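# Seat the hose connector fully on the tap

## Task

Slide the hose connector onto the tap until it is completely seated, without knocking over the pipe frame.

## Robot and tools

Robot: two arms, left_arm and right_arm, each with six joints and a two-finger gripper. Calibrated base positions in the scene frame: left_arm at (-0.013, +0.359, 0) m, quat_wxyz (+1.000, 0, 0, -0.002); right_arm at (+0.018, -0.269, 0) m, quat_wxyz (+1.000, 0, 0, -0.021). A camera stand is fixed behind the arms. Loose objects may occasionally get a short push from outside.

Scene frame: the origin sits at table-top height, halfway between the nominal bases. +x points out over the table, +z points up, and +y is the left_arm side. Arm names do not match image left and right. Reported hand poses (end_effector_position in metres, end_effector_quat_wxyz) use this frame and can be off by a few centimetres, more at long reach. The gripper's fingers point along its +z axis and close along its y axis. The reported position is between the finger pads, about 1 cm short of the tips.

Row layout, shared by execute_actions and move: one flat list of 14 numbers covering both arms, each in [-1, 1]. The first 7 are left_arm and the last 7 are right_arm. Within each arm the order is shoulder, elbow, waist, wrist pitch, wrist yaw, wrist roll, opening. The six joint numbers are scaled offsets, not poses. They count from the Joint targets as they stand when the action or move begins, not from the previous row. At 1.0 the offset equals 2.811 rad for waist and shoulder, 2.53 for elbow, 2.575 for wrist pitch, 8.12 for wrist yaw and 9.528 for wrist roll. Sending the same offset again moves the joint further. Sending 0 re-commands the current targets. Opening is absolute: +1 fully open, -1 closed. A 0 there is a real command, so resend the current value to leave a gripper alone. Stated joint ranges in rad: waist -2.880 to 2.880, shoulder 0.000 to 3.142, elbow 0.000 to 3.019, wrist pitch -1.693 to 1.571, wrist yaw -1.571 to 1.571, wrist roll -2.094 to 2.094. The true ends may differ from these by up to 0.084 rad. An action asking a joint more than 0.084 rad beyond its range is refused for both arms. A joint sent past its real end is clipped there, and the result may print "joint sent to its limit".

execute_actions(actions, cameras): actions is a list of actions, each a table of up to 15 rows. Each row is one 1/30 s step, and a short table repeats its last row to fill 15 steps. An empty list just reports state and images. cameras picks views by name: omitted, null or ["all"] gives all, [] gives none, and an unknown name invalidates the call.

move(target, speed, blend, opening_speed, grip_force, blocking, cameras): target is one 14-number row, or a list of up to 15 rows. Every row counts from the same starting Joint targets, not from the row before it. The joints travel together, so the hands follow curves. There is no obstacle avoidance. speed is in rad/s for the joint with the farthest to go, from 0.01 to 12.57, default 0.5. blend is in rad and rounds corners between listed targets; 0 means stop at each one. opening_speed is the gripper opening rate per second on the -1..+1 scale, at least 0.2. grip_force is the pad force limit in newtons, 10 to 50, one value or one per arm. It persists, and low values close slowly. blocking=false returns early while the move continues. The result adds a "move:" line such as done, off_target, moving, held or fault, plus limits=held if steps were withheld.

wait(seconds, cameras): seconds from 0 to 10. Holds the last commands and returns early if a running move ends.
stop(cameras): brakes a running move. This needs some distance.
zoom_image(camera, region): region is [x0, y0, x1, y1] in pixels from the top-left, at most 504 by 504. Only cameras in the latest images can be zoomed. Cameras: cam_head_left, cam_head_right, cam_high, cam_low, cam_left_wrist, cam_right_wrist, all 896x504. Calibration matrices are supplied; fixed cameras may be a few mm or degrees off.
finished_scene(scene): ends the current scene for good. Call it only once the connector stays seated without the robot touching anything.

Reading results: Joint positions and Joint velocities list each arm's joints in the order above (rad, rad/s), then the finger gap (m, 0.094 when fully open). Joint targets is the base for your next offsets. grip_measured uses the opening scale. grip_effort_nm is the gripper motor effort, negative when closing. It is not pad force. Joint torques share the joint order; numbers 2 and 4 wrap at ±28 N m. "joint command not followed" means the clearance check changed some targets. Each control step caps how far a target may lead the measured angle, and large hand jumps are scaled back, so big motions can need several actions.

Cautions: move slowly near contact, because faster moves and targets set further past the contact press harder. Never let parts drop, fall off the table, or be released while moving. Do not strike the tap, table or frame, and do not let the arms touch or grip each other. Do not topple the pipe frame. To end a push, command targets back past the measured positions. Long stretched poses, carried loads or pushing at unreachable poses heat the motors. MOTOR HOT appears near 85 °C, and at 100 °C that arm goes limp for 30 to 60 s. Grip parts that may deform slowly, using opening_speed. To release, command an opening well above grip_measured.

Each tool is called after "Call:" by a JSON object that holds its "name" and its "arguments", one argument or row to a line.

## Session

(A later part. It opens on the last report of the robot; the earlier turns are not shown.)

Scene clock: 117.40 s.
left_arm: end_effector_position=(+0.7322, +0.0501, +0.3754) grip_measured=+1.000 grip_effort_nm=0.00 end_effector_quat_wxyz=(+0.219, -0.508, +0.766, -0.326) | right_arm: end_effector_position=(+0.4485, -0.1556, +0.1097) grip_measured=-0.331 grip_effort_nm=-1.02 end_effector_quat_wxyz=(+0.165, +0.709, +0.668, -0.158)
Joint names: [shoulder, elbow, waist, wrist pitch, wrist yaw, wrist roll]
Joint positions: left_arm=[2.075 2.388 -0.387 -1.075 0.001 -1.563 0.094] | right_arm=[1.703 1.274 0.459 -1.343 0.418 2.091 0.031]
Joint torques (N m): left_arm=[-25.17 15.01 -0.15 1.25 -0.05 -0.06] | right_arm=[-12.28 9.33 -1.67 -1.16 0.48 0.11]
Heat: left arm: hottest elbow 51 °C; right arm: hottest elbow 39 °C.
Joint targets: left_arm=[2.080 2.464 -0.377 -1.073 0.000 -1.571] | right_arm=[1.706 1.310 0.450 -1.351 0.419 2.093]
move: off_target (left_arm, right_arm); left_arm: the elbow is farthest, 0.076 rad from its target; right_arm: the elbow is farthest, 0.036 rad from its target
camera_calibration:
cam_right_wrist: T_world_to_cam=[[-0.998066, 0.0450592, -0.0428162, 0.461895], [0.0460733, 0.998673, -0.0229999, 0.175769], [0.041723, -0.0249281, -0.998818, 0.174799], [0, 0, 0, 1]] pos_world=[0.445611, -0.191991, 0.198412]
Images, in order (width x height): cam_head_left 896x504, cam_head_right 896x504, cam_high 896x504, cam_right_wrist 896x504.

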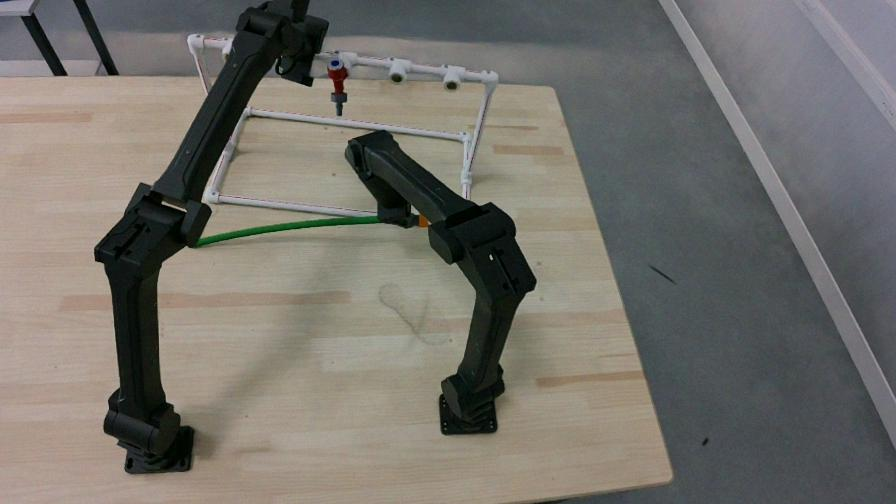

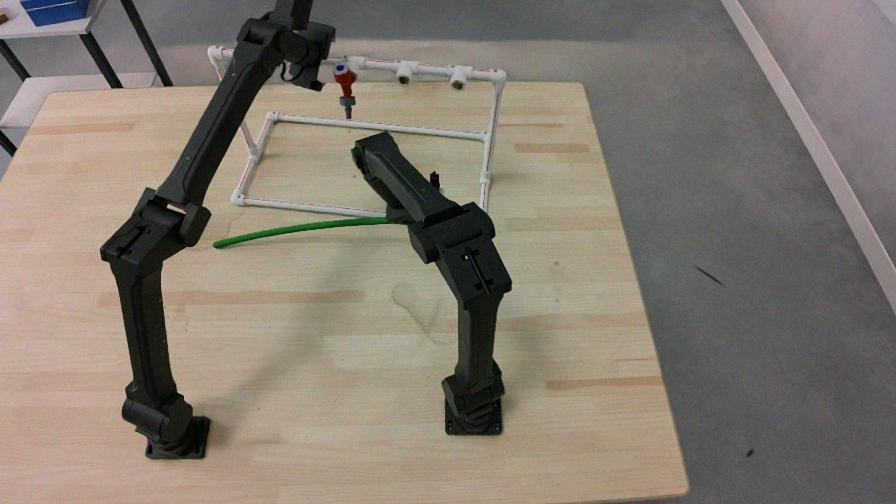

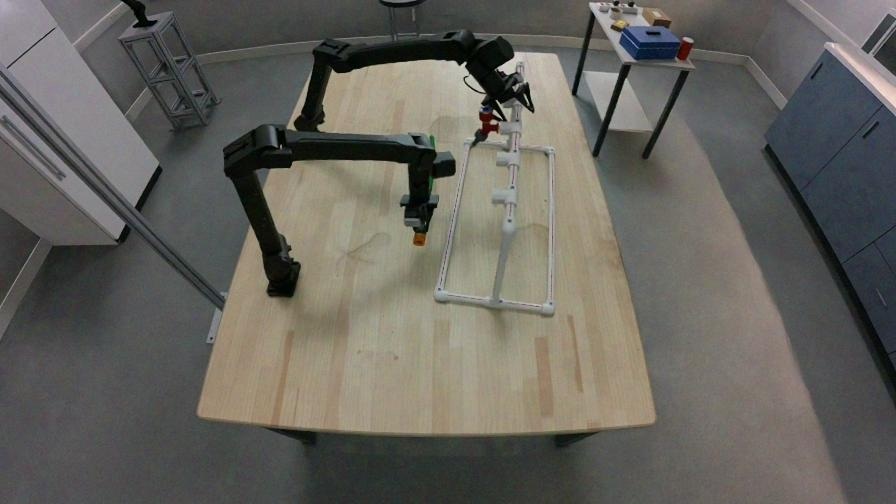

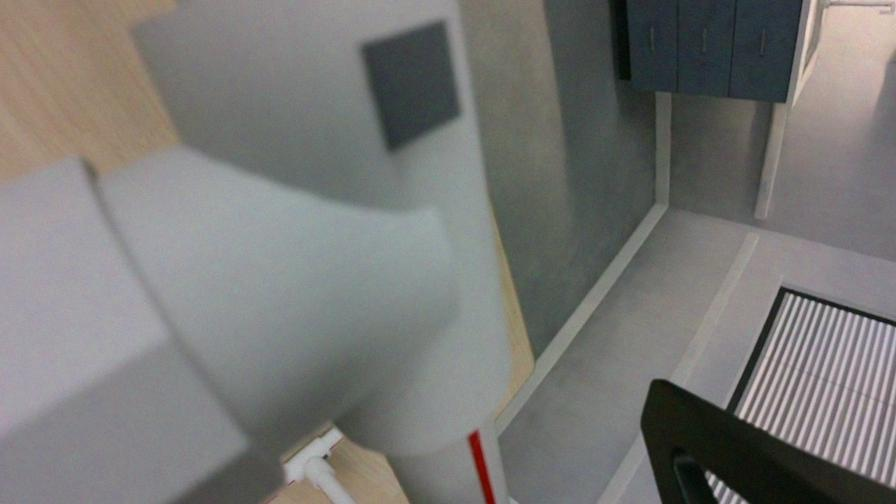

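Call:
{"name": "move", "arguments": {
  "target": [
    [-0.025,-0.0247,0,-0.003,0,0,1,0,0,0,0,0,0,-0.6],
    [-0.025,-0.0247,-0.0125,-0.003,0,0,1,0,0,0,0,0,0,-0.6]
  ],
  "speed": 0.25,
  "cameras": ["cam_right_wrist"]
}}

Scene clock: 130.57 s.
left_arm: end_effector_position=(+0.7172, +0.0462, +0.4121) grip_measured=+1.000 grip_effort_nm=0.00 end_effector_quat_wxyz=(+0.229, -0.498, +0.761, -0.346) | right_arm: end_effector_position=(+0.4485, -0.1556, +0.1097) grip_measured=-0.331 grip_effort_nm=-1.02 end_effector_quat_wxyz=(+0.165, +0.709, +0.668, -0.158)
Joint names: [shoulder, elbow, waist, wrist pitch, wrist yaw, wrist roll]
Joint positions: left_arm=[2.028 2.388 -0.399 -1.075 0.001 -1.563 0.094] | right_arm=[1.703 1.274 0.459 -1.343 0.418 2.091 0.031]
Joint torques (N m): left_arm=[-26.58 10.21 -1.73 1.09 -0.06 -0.05] | right_arm=[-12.28 9.33 -1.67 -1.17 0.48 0.11]
Heat: left arm: hottest elbow 52 °C; right arm: hottest elbow 39 °C.
Joint targets: left_arm=[2.009 2.401 -0.413 -1.080 0.000 -1.571] | right_arm=[1.706 1.310 0.450 -1.351 0.419 2.093]
move: off_target (right_arm); right_arm: the elbow is farthest, 0.036 rad from its target
camera_calibration:
cam_right_wrist: T_world_to_cam=[[-0.998066, 0.0450592, -0.0428162, 0.461895], [0.0460733, 0.998673, -0.0229999, 0.175769], [0.041723, -0.0249281, -0.998818, 0.174799], [0, 0, 0, 1]] pos_world=[0.445611, -0.191991, 0.198412]
Images, in order (width x height): cam_right_wrist 896x504.

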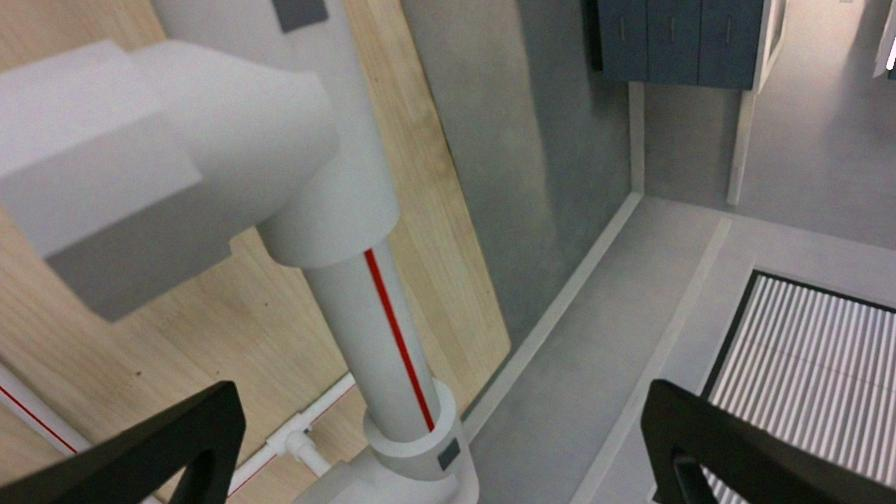

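Call:
{"name": "move", "arguments": {
  "target": [-0.031,-0.0726,-0.0157,0.0375,0,-0.0315,1,0,0,0,0,0,0,-0.6],
  "speed": 0.25,
  "cameras": ["cam_right_wrist","cam_high"]
}}

Scene clock: 148.77 s.
left_arm: end_effector_position=(+0.6885, +0.0217, +0.3946) grip_measured=+1.000 grip_effort_nm=0.00 end_effector_quat_wxyz=(+0.164, -0.593, +0.694, -0.374) | right_arm: end_effector_position=(+0.4485, -0.1556, +0.1097) grip_measured=-0.331 grip_effort_nm=-1.02 end_effector_quat_wxyz=(+0.165, +0.709, +0.668, -0.158)
Joint names: [shoulder, elbow, waist, wrist pitch, wrist yaw, wrist roll]
Joint positions: left_arm=[1.953 2.228 -0.443 -1.004 0.001 -1.862 0.094] | right_arm=[1.703 1.274 0.459 -1.343 0.418 2.091 0.031]
Joint torques (N m): left_arm=[-26.7 8.59 -2.02 1.95 -0.06 -0.08] | right_arm=[-12.28 9.33 -1.73 -1.17 0.49 0.11]
Heat: left arm: hottest elbow 50 °C; right arm: hottest elbow 39 °C.
Joint targets: left_arm=[1.922 2.218 -0.457 -0.984 0.000 -1.871] | right_arm=[1.706 1.310 0.450 -1.351 0.419 2.093]
move: off_target (right_arm); right_arm: the elbow is farthest, 0.036 rad from its target
camera_calibration:
cam_right_wrist: T_world_to_cam=[[-0.998066, 0.0450592, -0.0428162, 0.461895], [0.0460733, 0.998673, -0.0229999, 0.175769], [0.041723, -0.0249281, -0.998818, 0.174799], [0, 0, 0, 1]] pos_world=[0.445611, -0.191991, 0.198412]
Images, in order (width x height): cam_high 896x504, cam_right_wrist 896x504.

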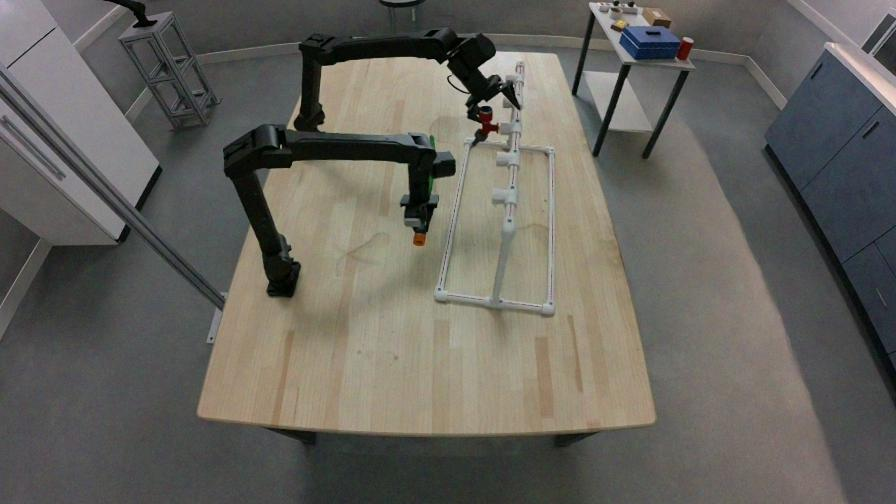

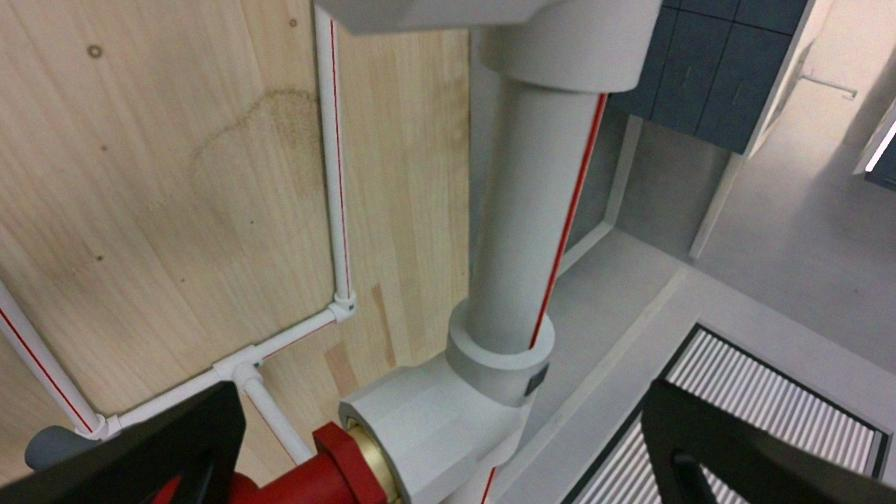

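Call:
{"name": "move", "arguments": {
  "target": [0.0333,0.081,0.011,-0.018,0,0.0105,1,0,0,0,0,0,0,-0.6],
  "speed": 0.25,
  "cameras": ["cam_right_wrist"]
}}

Scene clock: 161.23 s.
left_arm: end_effector_position=(+0.7042, +0.0152, +0.4035) grip_measured=+1.000 grip_effort_nm=0.00 end_effector_quat_wxyz=(+0.186, -0.559, +0.716, -0.375) | right_arm: end_effector_position=(+0.4485, -0.1556, +0.1097) grip_measured=-0.331 grip_effort_nm=-1.02 end_effector_quat_wxyz=(+0.165, +0.709, +0.668, -0.158)
Joint names: [shoulder, elbow, waist, wrist pitch, wrist yaw, wrist roll]
Joint positions: left_arm=[2.012 2.334 -0.442 -1.029 0.001 -1.773 0.094] | right_arm=[1.703 1.274 0.459 -1.343 0.418 2.091 0.031]
Joint torques (N m): left_arm=[-24.23 16.14 0.15 1.2 -0.02 0.05] | right_arm=[-12.28 9.31 -1.73 -1.16 0.48 0.11]
Heat: left arm: hottest elbow 47 °C; right arm: hottest elbow 40 °C.
Joint targets: left_arm=[2.016 2.423 -0.426 -1.030 0.000 -1.771] | right_arm=[1.706 1.310 0.450 -1.351 0.419 2.093]
move: off_target (left_arm, right_arm); left_arm: the elbow is farthest, 0.089 rad from its target; right_arm: the elbow is farthest, 0.036 rad from its target
camera_calibration:
cam_right_wrist: T_world_to_cam=[[-0.998066, 0.0450592, -0.0428162, 0.461895], [0.0460733, 0.998673, -0.0229999, 0.175769], [0.041723, -0.0249281, -0.998818, 0.174799], [0, 0, 0, 1]] pos_world=[0.445611, -0.191991, 0.198412]
Images, in order (width x height): cam_right_wrist 896x504.

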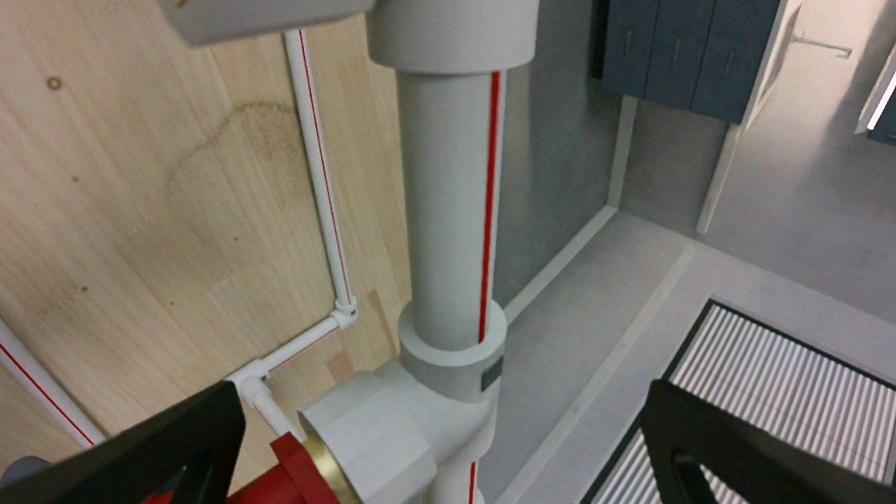

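Call:
{"name": "move", "arguments": {
  "target": [
    [0,0,0.0128,0,0,0,1,0,0,0,0,0,0,-0.6],
    [0.0135,0.008,0.0128,0.007,0,0,1,0,0,0,0,0,0,-0.6]
  ],
  "speed": 0.25,
  "cameras": ["cam_right_wrist"]
}}

Scene clock: 167.57 s.
left_arm: end_effector_position=(+0.7289, +0.0419, +0.3943) grip_measured=+1.000 grip_effort_nm=0.00 end_effector_quat_wxyz=(+0.194, -0.574, +0.704, -0.370) | right_arm: end_effector_position=(+0.4485, -0.1556, +0.1097) grip_measured=-0.331 grip_effort_nm=-1.02 end_effector_quat_wxyz=(+0.165, +0.709, +0.668, -0.158)
Joint names: [shoulder, elbow, waist, wrist pitch, wrist yaw, wrist roll]
Joint positions: left_arm=[2.049 2.37 -0.399 -1.029 0.001 -1.772 0.094] | right_arm=[1.703 1.274 0.459 -1.343 0.418 2.091 0.031]
Joint torques (N m): left_arm=[-24.94 14.91 -0.32 1.83 -0.02 0.05] | right_arm=[-12.28 9.33 -1.67 -1.17 0.48 0.11]
Heat: left arm: hottest elbow 48 °C; right arm: hottest elbow 40 °C.
Joint targets: left_arm=[2.054 2.443 -0.390 -1.012 0.000 -1.771] | right_arm=[1.706 1.310 0.450 -1.351 0.419 2.093]
move: off_target (left_arm, right_arm); left_arm: the elbow is farthest, 0.073 rad from its target; right_arm: the elbow is farthest, 0.036 rad from its target
camera_calibration:
cam_right_wrist: T_world_to_cam=[[-0.998066, 0.0450592, -0.0428162, 0.461895], [0.0460733, 0.998673, -0.0229999, 0.175769], [0.041723, -0.0249281, -0.998818, 0.174799], [0, 0, 0, 1]] pos_world=[0.445611, -0.191991, 0.198412]
Images, in order (width x height): cam_right_wrist 896x504.

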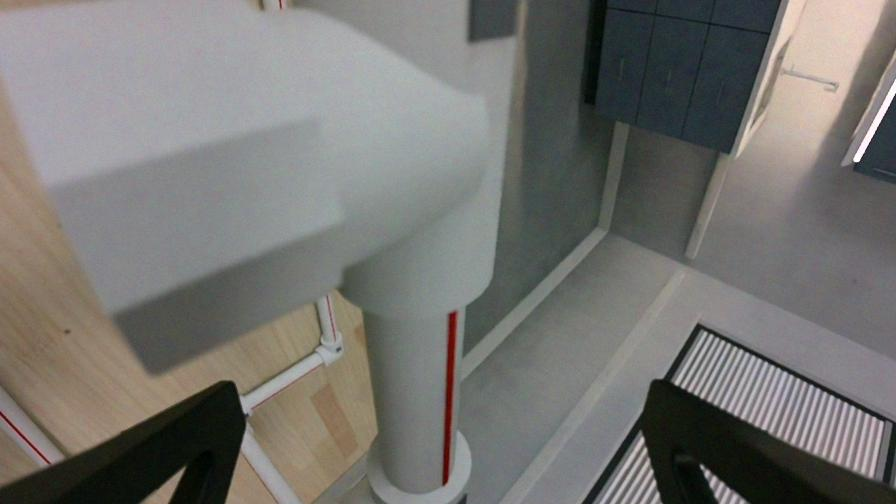

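Call:
{"name": "move", "arguments": {
  "target": [0.0073,-0.0165,-0.0018,0.0163,0,0,1,0,0,0,0,0,0,-0.6],
  "speed": 0.2,
  "cameras": ["cam_right_wrist"]
}}

Scene clock: 173.33 s.
left_arm: end_effector_position=(+0.7387, +0.0378, +0.3880) grip_measured=+1.000 grip_effort_nm=0.00 end_effector_quat_wxyz=(+0.198, -0.572, +0.701, -0.379) | right_arm: end_effector_position=(+0.4485, -0.1556, +0.1097) grip_measured=-0.331 grip_effort_nm=-1.02 end_effector_quat_wxyz=(+0.165, +0.709, +0.668, -0.158)
Joint names: [shoulder, elbow, waist, wrist pitch, wrist yaw, wrist roll]
Joint positions: left_arm=[2.066 2.37 -0.399 -0.991 0.001 -1.772 0.094] | right_arm=[1.703 1.274 0.459 -1.343 0.418 2.091 0.031]
Joint torques (N m): left_arm=[-24.82 11.75 -0.73 2.04 -0.03 0.06] | right_arm=[-12.34 9.32 -1.67 -1.17 0.48 0.11]
Heat: left arm: hottest elbow 49 °C; right arm: hottest elbow 40 °C.
Joint targets: left_arm=[2.074 2.401 -0.395 -0.970 0.000 -1.771] | right_arm=[1.706 1.310 0.450 -1.351 0.419 2.093]
move: off_target (right_arm); right_arm: the elbow is farthest, 0.036 rad from its target
camera_calibration:
cam_right_wrist: T_world_to_cam=[[-0.998066, 0.0450592, -0.0428162, 0.461895], [0.0460733, 0.998673, -0.0229999, 0.175769], [0.041723, -0.0249281, -0.998818, 0.174799], [0, 0, 0, 1]] pos_world=[0.445611, -0.191991, 0.198412]
Images, in order (width x height): cam_right_wrist 896x504.

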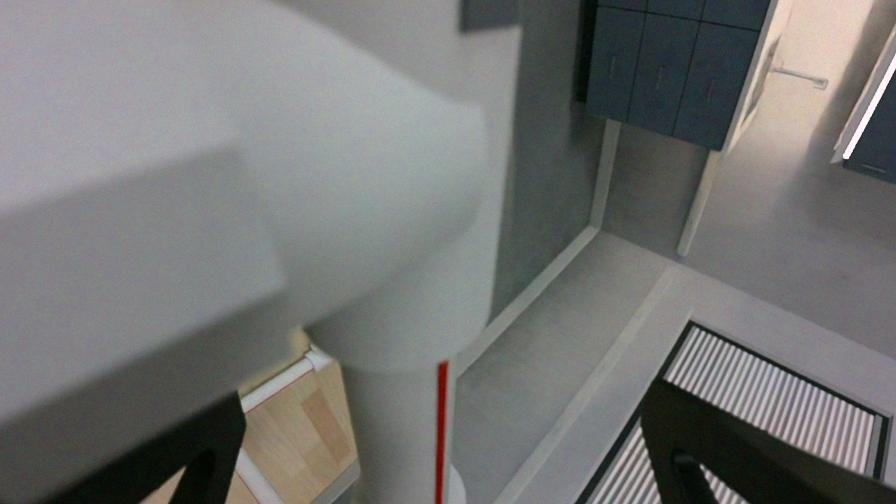

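Call:
{"name": "move", "arguments": {
  "target": [-0.0101,-0.0375,-0.003,0.022,0,0,1,0,0,0,0,0,0,-0.6],
  "speed": 0.2,
  "cameras": ["cam_right_wrist"]
}}

Scene clock: 181.60 s.
left_arm: end_effector_position=(+0.7446, +0.0356, +0.3704) grip_measured=+1.000 grip_effort_nm=0.00 end_effector_quat_wxyz=(+0.201, -0.570, +0.700, -0.380) | right_arm: end_effector_position=(+0.4485, -0.1556, +0.1097) grip_measured=-0.331 grip_effort_nm=-1.02 end_effector_quat_wxyz=(+0.165, +0.709, +0.668, -0.158)
Joint names: [shoulder, elbow, waist, wrist pitch, wrist yaw, wrist roll]
Joint positions: left_arm=[2.066 2.319 -0.399 -0.934 -0.001 -1.77 0.094] | right_arm=[1.703 1.274 0.459 -1.343 0.418 2.091 0.031]
Joint torques (N m): left_arm=[-27.58 8.51 -1.2 1.98 0.05 0.04] | right_arm=[-12.28 9.33 -1.61 -1.17 0.48 0.11]
Heat: left arm: hottest elbow 49 °C; right arm: hottest elbow 40 °C.
Joint targets: left_arm=[2.046 2.306 -0.403 -0.913 0.000 -1.771] | right_arm=[1.706 1.310 0.450 -1.351 0.419 2.093]
move: off_target (right_arm); right_arm: the elbow is farthest, 0.036 rad from its target
camera_calibration:
cam_right_wrist: T_world_to_cam=[[-0.998066, 0.0450592, -0.0428162, 0.461895], [0.0460733, 0.998673, -0.0229999, 0.175769], [0.041723, -0.0249281, -0.998818, 0.174799], [0, 0, 0, 1]] pos_world=[0.445611, -0.191991, 0.198412]
Images, in order (width x height): cam_right_wrist 896x504.

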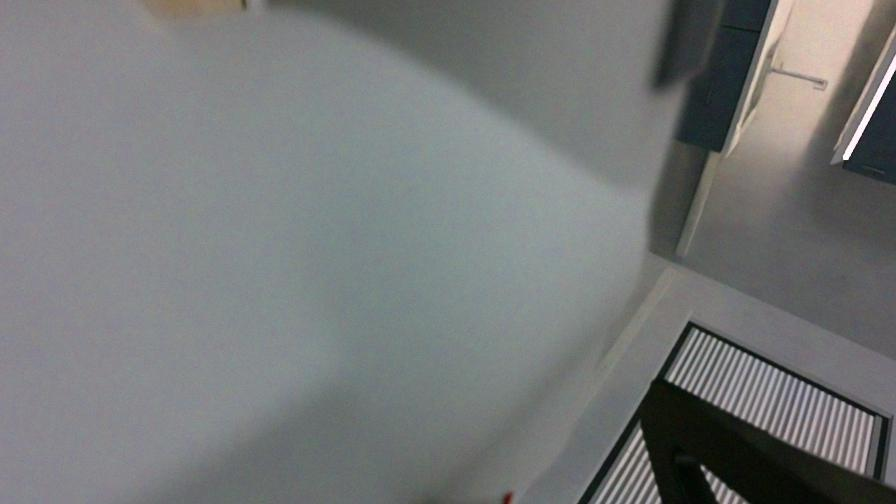

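Call:
{"name": "move", "arguments": {
  "target": [0,0,-0.009,0,0,0,1,0,0,0,0,0,0,-0.6],
  "speed": 0.2,
  "cameras": ["cam_right_wrist","cam_high"]
}}

Call:
{"name": "zoom_image", "arguments": {
  "camera": "cam_high",
  "region": [440, 50, 560, 150]
}}

Scene clock: 186.27 s.
left_arm: end_effector_position=(+0.7432, +0.0319, +0.3707) grip_measured=+1.000 grip_effort_nm=0.00 end_effector_quat_wxyz=(+0.200, -0.569, +0.701, -0.381) | right_arm: end_effector_position=(+0.4485, -0.1556, +0.1097) grip_measured=-0.331 grip_effort_nm=-1.02 end_effector_quat_wxyz=(+0.165, +0.709, +0.668, -0.158)
Joint names: [shoulder, elbow, waist, wrist pitch, wrist yaw, wrist roll]
Joint positions: left_arm=[2.066 2.319 -0.403 -0.933 -0.002 -1.77 0.094] | right_arm=[1.703 1.274 0.459 -1.343 0.418 2.091 0.031]
Joint torques (N m): left_arm=[-27.69 8.53 -2.73 1.96 0.1 0.04] | right_arm=[-12.28 9.33 -1.61 -1.17 0.49 0.11]
Heat: left arm: hottest elbow 48 °C; right arm: hottest elbow 40 °C.
Joint targets: left_arm=[2.046 2.306 -0.429 -0.913 0.000 -1.771] | right_arm=[1.706 1.310 0.450 -1.351 0.419 2.093]
move: off_target (right_arm); right_arm: the elbow is farthest, 0.036 rad from its target
camera_calibration:
cam_right_wrist: T_world_to_cam=[[-0.998066, 0.0450592, -0.0428162, 0.461895], [0.0460733, 0.998673, -0.0229999, 0.175769], [0.041723, -0.0249281, -0.998818, 0.174799], [0, 0, 0, 1]] pos_world=[0.445611, -0.191991, 0.198412]
Images, in order (width x height): cam_high 896x504, cam_right_wrist 896x504.

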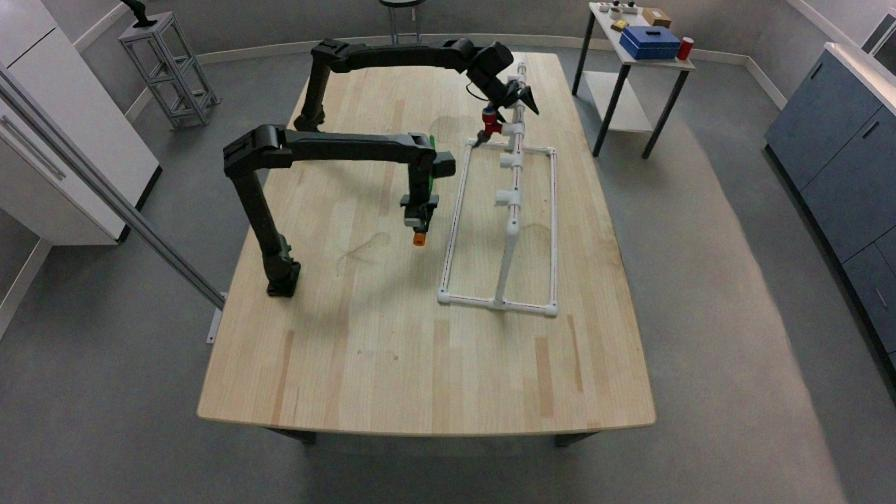

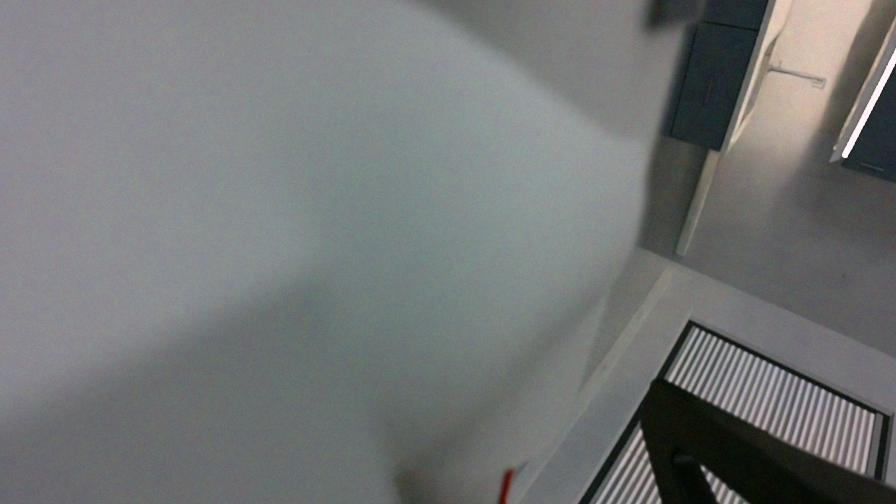

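Scaled by 4.200.

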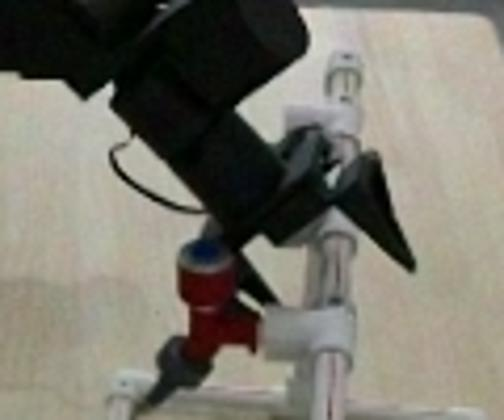

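Call:
{"name": "move", "arguments": {
  "target": [0,0,0,0,0,0,-0.8,0,0,0,0,0,0,-0.6],
  "opening_speed": 0.6,
  "cameras": ["cam_right_wrist","cam_high"]
}}

Call:
{"name": "zoom_image", "arguments": {
  "camera": "cam_high",
  "region": [440, 50, 560, 150]
}}

Scene clock: 193.43 s.
left_arm: end_effector_position=(+0.7436, +0.0317, +0.3711) grip_measured=-0.600 grip_effort_nm=-1.01 end_effector_quat_wxyz=(+0.202, -0.565, +0.703, -0.382) | right_arm: end_effector_position=(+0.4485, -0.1556, +0.1097) grip_measured=-0.331 grip_effort_nm=-1.02 end_effector_quat_wxyz=(+0.165, +0.709, +0.668, -0.158)
Joint names: [shoulder, elbow, waist, wrist pitch, wrist yaw, wrist roll]
Joint positions: left_arm=[2.066 2.319 -0.403 -0.93 -0.002 -1.762 0.019] | right_arm=[1.703 1.274 0.459 -1.343 0.418 2.091 0.031]
Joint torques (N m): left_arm=[-27.58 8.5 -2.9 1.88 0.1 -0.07] | right_arm=[-12.28 9.33 -1.73 -1.17 0.48 0.11]
Heat: left arm: hottest elbow 47 °C; right arm: hottest elbow 40 °C.
Joint targets: left_arm=[2.046 2.306 -0.429 -0.913 0.001 -1.771] | right_arm=[1.706 1.310 0.450 -1.351 0.419 2.093]
move: off_target (right_arm); right_arm: the elbow is farthest, 0.036 rad from its target
camera_calibration:
cam_right_wrist: T_world_to_cam=[[-0.998066, 0.0450592, -0.0428162, 0.461895], [0.0460733, 0.998673, -0.0229999, 0.175769], [0.041723, -0.0249281, -0.998818, 0.174799], [0, 0, 0, 1]] pos_world=[0.445611, -0.191991, 0.198412]
Images, in order (width x height): cam_high 896x504, cam_right_wrist 896x504.

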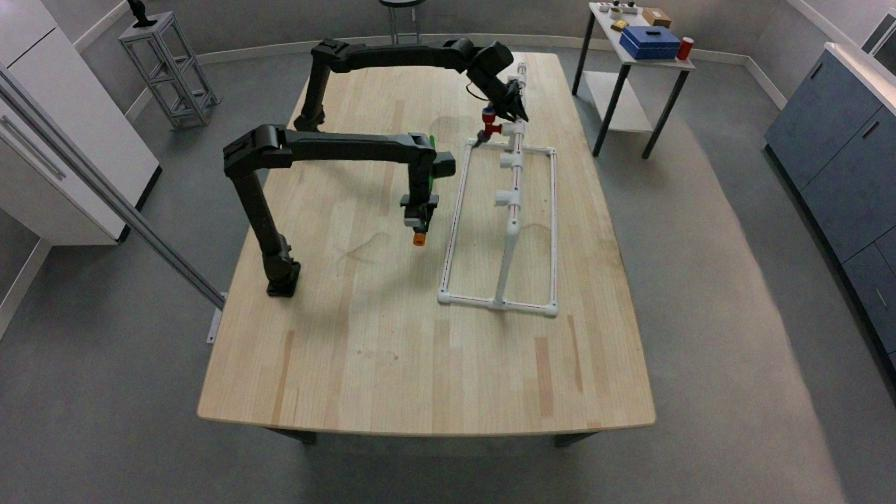

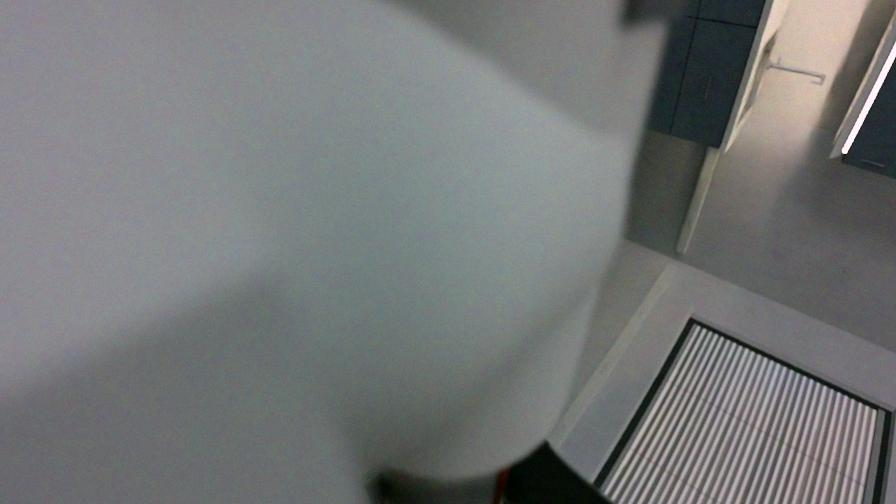

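Scaled by 4.200.

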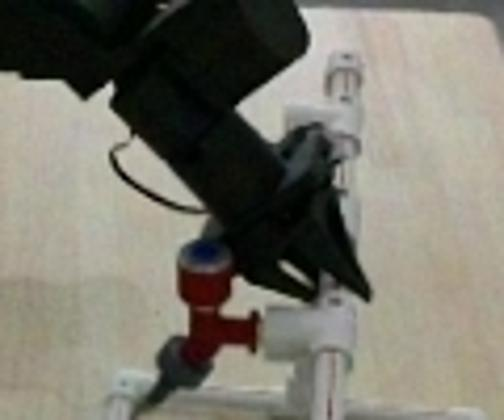

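Call:
{"name": "move", "arguments": {
  "target": [
    [0,0,0,0,0,0,-0.8,-0.069,-0.1107,0,0.3693,-0.0023,-0.0937,-0.6],
    [0,0,0,0,0,0,-0.8,-0.0868,-0.3154,0.0528,0.8936,-0.0121,-0.1973,-0.6]
  ],
  "speed": 0.7,
  "blend": 0.1
}}

Scene clock: 220.40 s.
left_arm: end_effector_position=(+0.7436, +0.0317, +0.3711) grip_measured=-0.601 grip_effort_nm=-1.02 end_effector_quat_wxyz=(+0.202, -0.565, +0.703, -0.382) | right_arm: end_effector_position=(+0.4855, -0.0537, +0.1958) grip_measured=-0.331 grip_effort_nm=-1.02 end_effector_quat_wxyz=(+0.681, +0.012, +0.715, +0.160)
Joint names: [shoulder, elbow, waist, wrist pitch, wrist yaw, wrist roll]
Joint positions: left_arm=[2.066 2.319 -0.403 -0.93 -0.002 -1.762 0.019] | right_arm=[1.475 0.517 0.582 0.935 0.325 0.255 0.031]
Joint torques (N m): left_arm=[-27.52 8.47 -2.73 1.89 0.09 -0.06] | right_arm=[-8.06 5.61 0.67 1.63 -0.11 -0.36]
Heat: left arm: hottest elbow 45 °C; right arm: hottest elbow 40 °C.
Joint targets: left_arm=[2.046 2.306 -0.429 -0.913 0.001 -1.771] | right_arm=[1.462 0.512 0.598 0.950 0.321 0.213]
move: off_target (right_arm); right_arm: the wrist roll is farthest, 0.042 rad from its target
camera_calibration:
cam_left_wrist: T_world_to_cam=[[0.638754, -0.0612966, 0.766965, -0.759048], [-0.552189, -0.730683, 0.401484, 0.319615], [0.535799, -0.67996, -0.500574, -0.109877], [0, 0, 0, 1]] pos_world=[0.720205, 0.112298, 0.398841]
cam_right_wrist: T_world_to_cam=[[0.22221, -0.9435, -0.245827, -0.107803], [-0.478388, 0.114189, -0.870693, 0.4474], [0.849569, 0.311077, -0.425985, -0.224414], [0, 0, 0, 1]] pos_world=[0.42864, -0.0829905, 0.26745]

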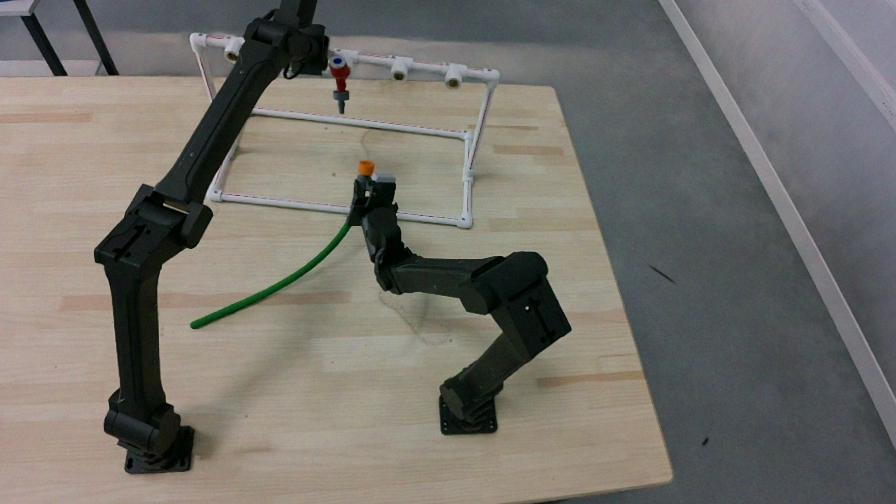

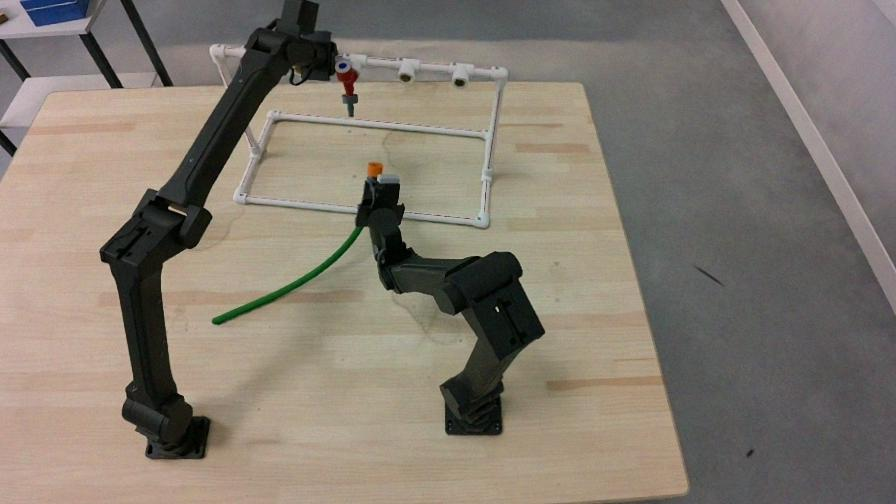

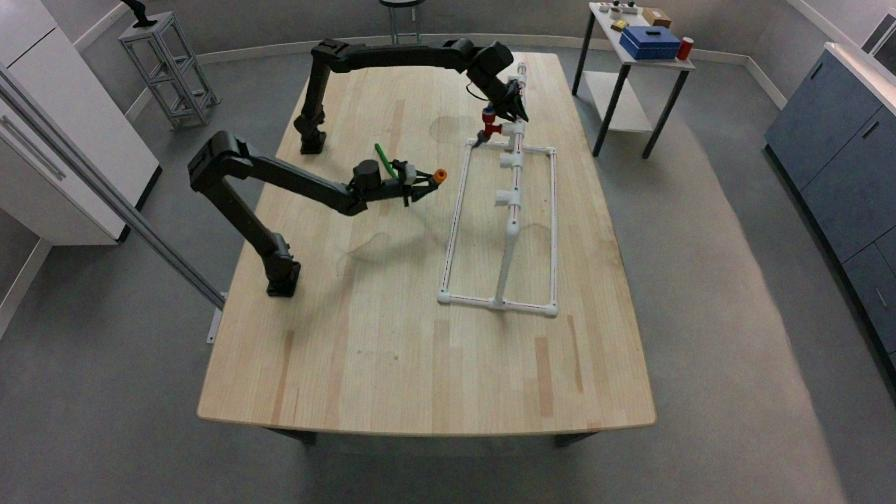

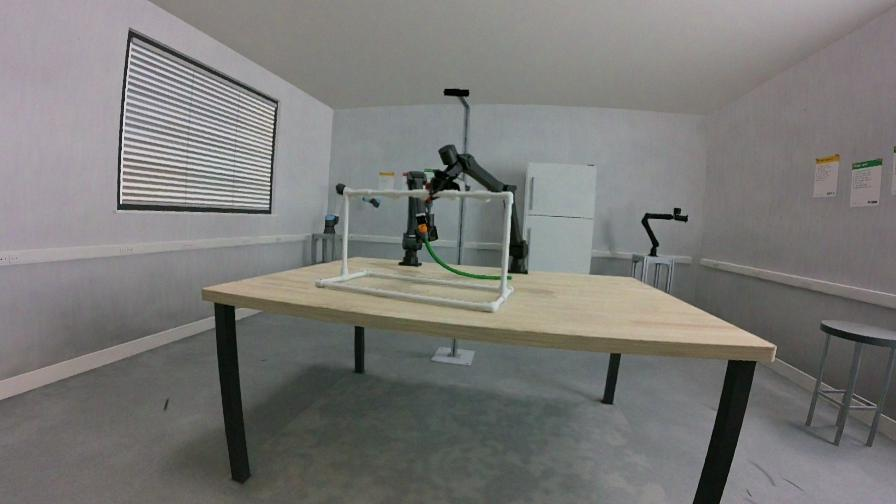

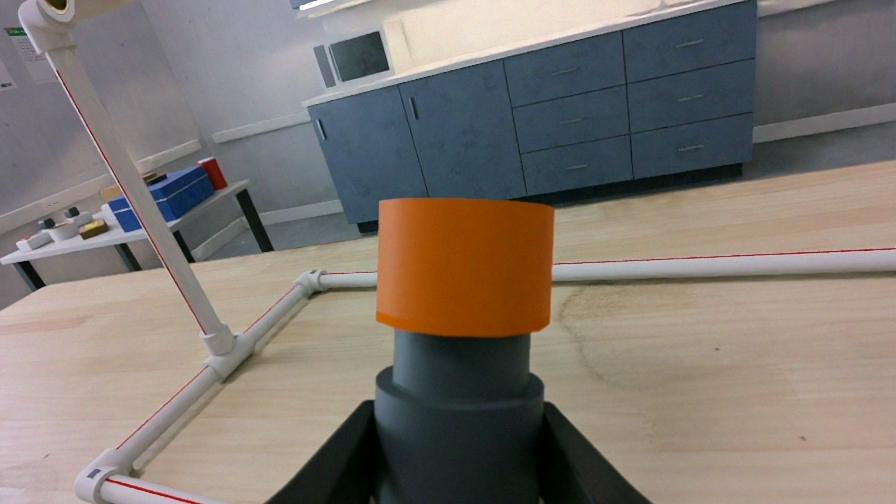

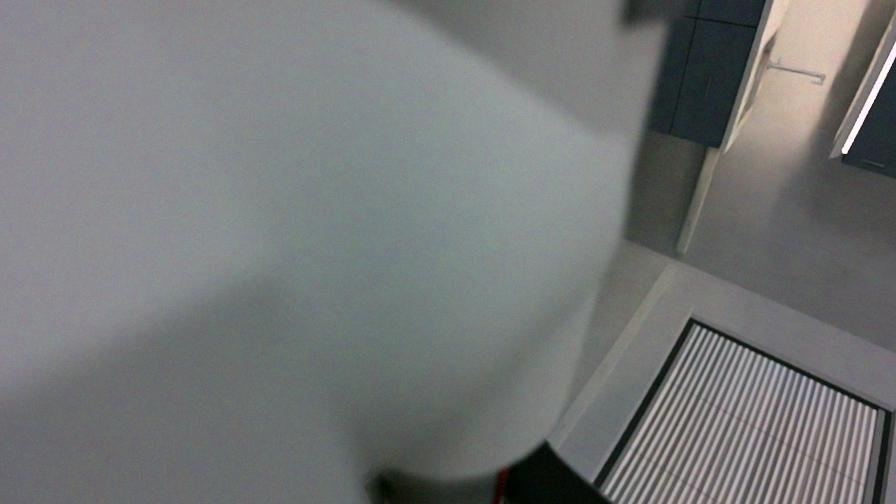

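Call:
{"name": "move", "arguments": {
  "target": [0,0,0,0,0,0,-0.8,0.0615,0.115,0.002,-0.0346,0,-0.002,-0.6],
  "speed": 0.35,
  "cameras": ["cam_left_wrist","cam_high","cam_head_left","cam_head_right"]
}}

Scene clock: 225.50 s.
left_arm: end_effector_position=(+0.7436, +0.0317, +0.3711) grip_measured=-0.601 grip_effort_nm=-1.02 end_effector_quat_wxyz=(+0.202, -0.565, +0.703, -0.382) | right_arm: end_effector_position=(+0.5557, -0.0057, +0.2118) grip_measured=-0.331 grip_effort_nm=-1.02 end_effector_quat_wxyz=(+0.687, +0.002, +0.708, +0.160)
Joint names: [shoulder, elbow, waist, wrist pitch, wrist yaw, wrist roll]
Joint positions: left_arm=[2.066 2.319 -0.403 -0.93 -0.002 -1.762 0.019] | right_arm=[1.627 0.757 0.59 0.866 0.324 0.233 0.031]
Joint torques (N m): left_arm=[-27.69 8.5 -2.78 1.84 0.1 -0.05] | right_arm=[-9.88 9.61 0.5 0.73 -0.05 -0.35]
Heat: left arm: hottest elbow 45 °C; right arm: hottest elbow 40 °C.
Joint targets: left_arm=[2.046 2.306 -0.429 -0.913 0.001 -1.771] | right_arm=[1.635 0.803 0.604 0.861 0.320 0.193]
move: off_target (right_arm); right_arm: the elbow is farthest, 0.046 rad from its target
camera_calibration:
cam_left_wrist: T_world_to_cam=[[0.638754, -0.0612966, 0.766965, -0.759048], [-0.552189, -0.730683, 0.401484, 0.319615], [0.535799, -0.67996, -0.500574, -0.109877], [0, 0, 0, 1]] pos_world=[0.720205, 0.112298, 0.398841]
Images, in order (width x height): cam_head_left 896x504, cam_head_right 896x504, cam_high 896x504, cam_left_wrist 896x504.

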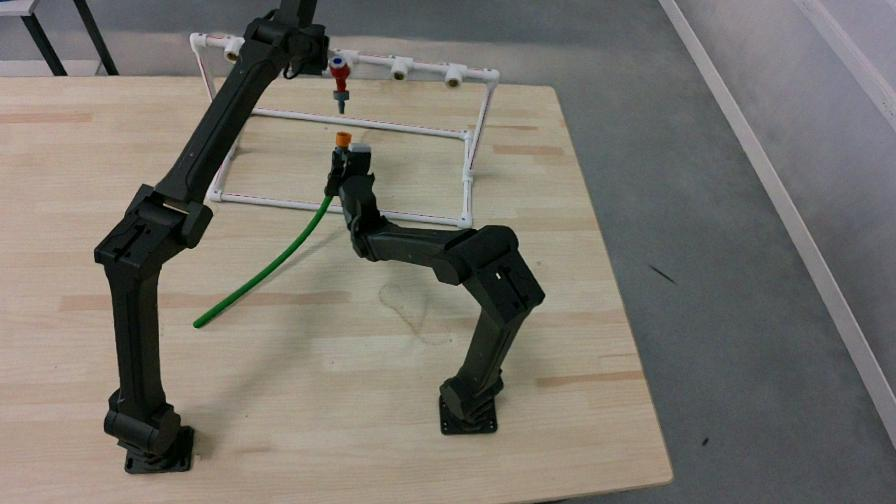

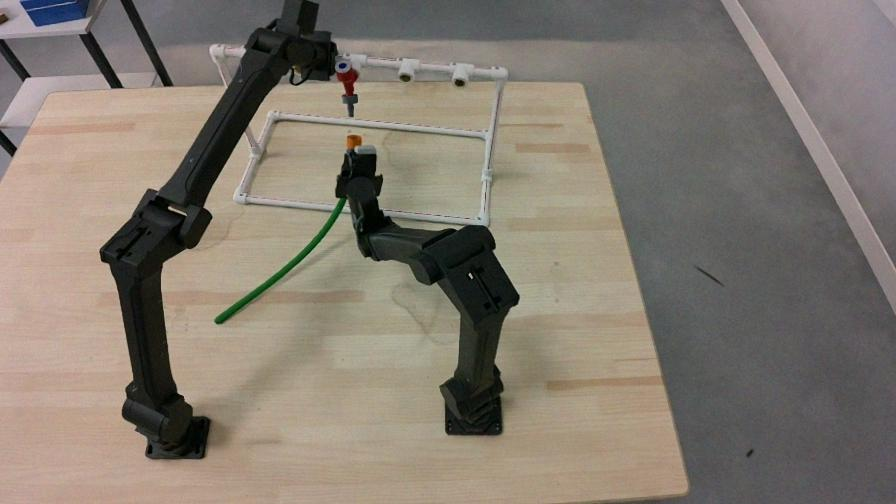

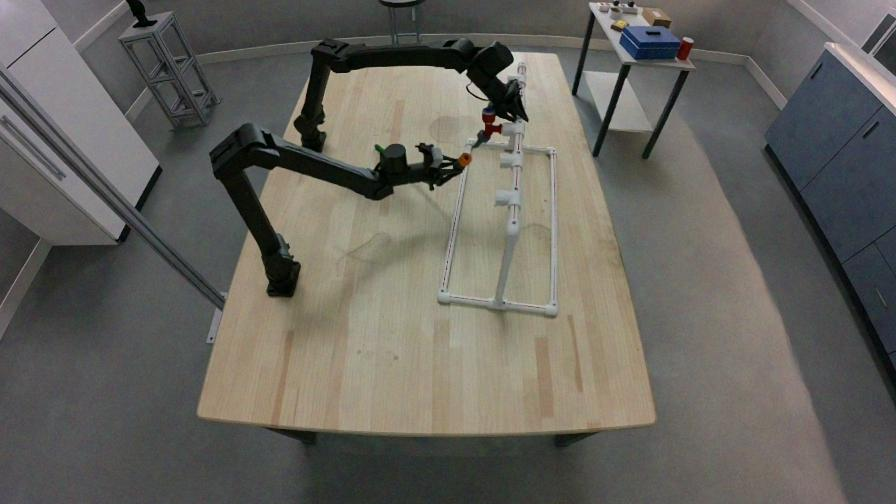

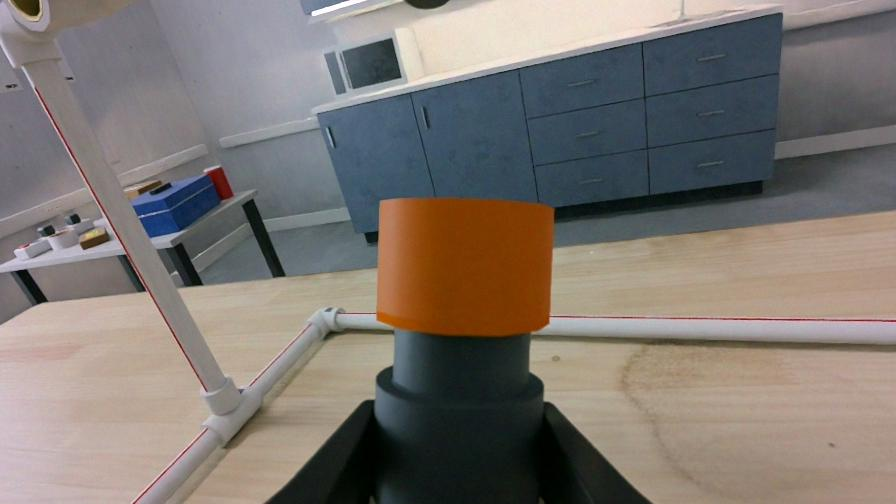

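Call:
{"name": "move", "arguments": {
  "target": [0,0,0,0,0,0,-0.8,-0.0068,0.0107,-0.0029,-0.0179,0,0,-0.6],
  "speed": 0.2,
  "cameras": ["cam_left_wrist"]
}}

Scene clock: 232.83 s.
left_arm: end_effector_position=(+0.7436, +0.0317, +0.3711) grip_measured=-0.601 grip_effort_nm=-1.02 end_effector_quat_wxyz=(+0.202, -0.565, +0.703, -0.382) | right_arm: end_effector_position=(+0.5619, -0.0019, +0.2131) grip_measured=-0.331 grip_effort_nm=-1.02 end_effector_quat_wxyz=(+0.681, +0.000, +0.715, +0.156)
Joint names: [shoulder, elbow, waist, wrist pitch, wrist yaw, wrist roll]
Joint positions: left_arm=[2.066 2.319 -0.403 -0.93 -0.002 -1.762 0.019] | right_arm=[1.627 0.782 0.59 0.819 0.324 0.232 0.031]
Joint torques (N m): left_arm=[-27.63 8.53 -2.9 1.89 0.09 -0.06] | right_arm=[-11.81 9.88 -0.26 0.84 -0.05 -0.34]
Heat: left arm: hottest elbow 44 °C; right arm: hottest elbow 40 °C.
Joint targets: left_arm=[2.046 2.306 -0.429 -0.913 0.001 -1.771] | right_arm=[1.616 0.830 0.596 0.815 0.320 0.193]
move: off_target (right_arm); right_arm: the elbow is farthest, 0.048 rad from its target
camera_calibration:
cam_left_wrist: T_world_to_cam=[[0.638754, -0.0612966, 0.766965, -0.759048], [-0.552189, -0.730683, 0.401484, 0.319615], [0.535799, -0.67996, -0.500574, -0.109877], [0, 0, 0, 1]] pos_world=[0.720205, 0.112298, 0.398841]
Images, in order (width x height): cam_left_wrist 896x504.

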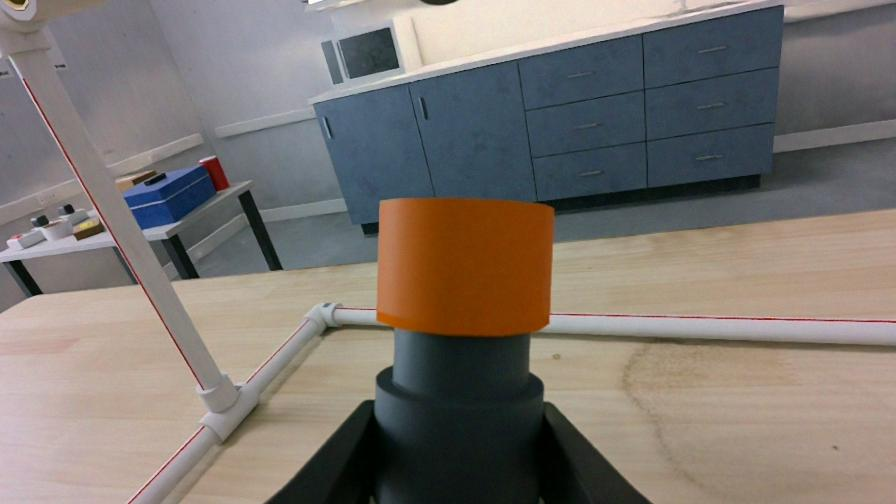

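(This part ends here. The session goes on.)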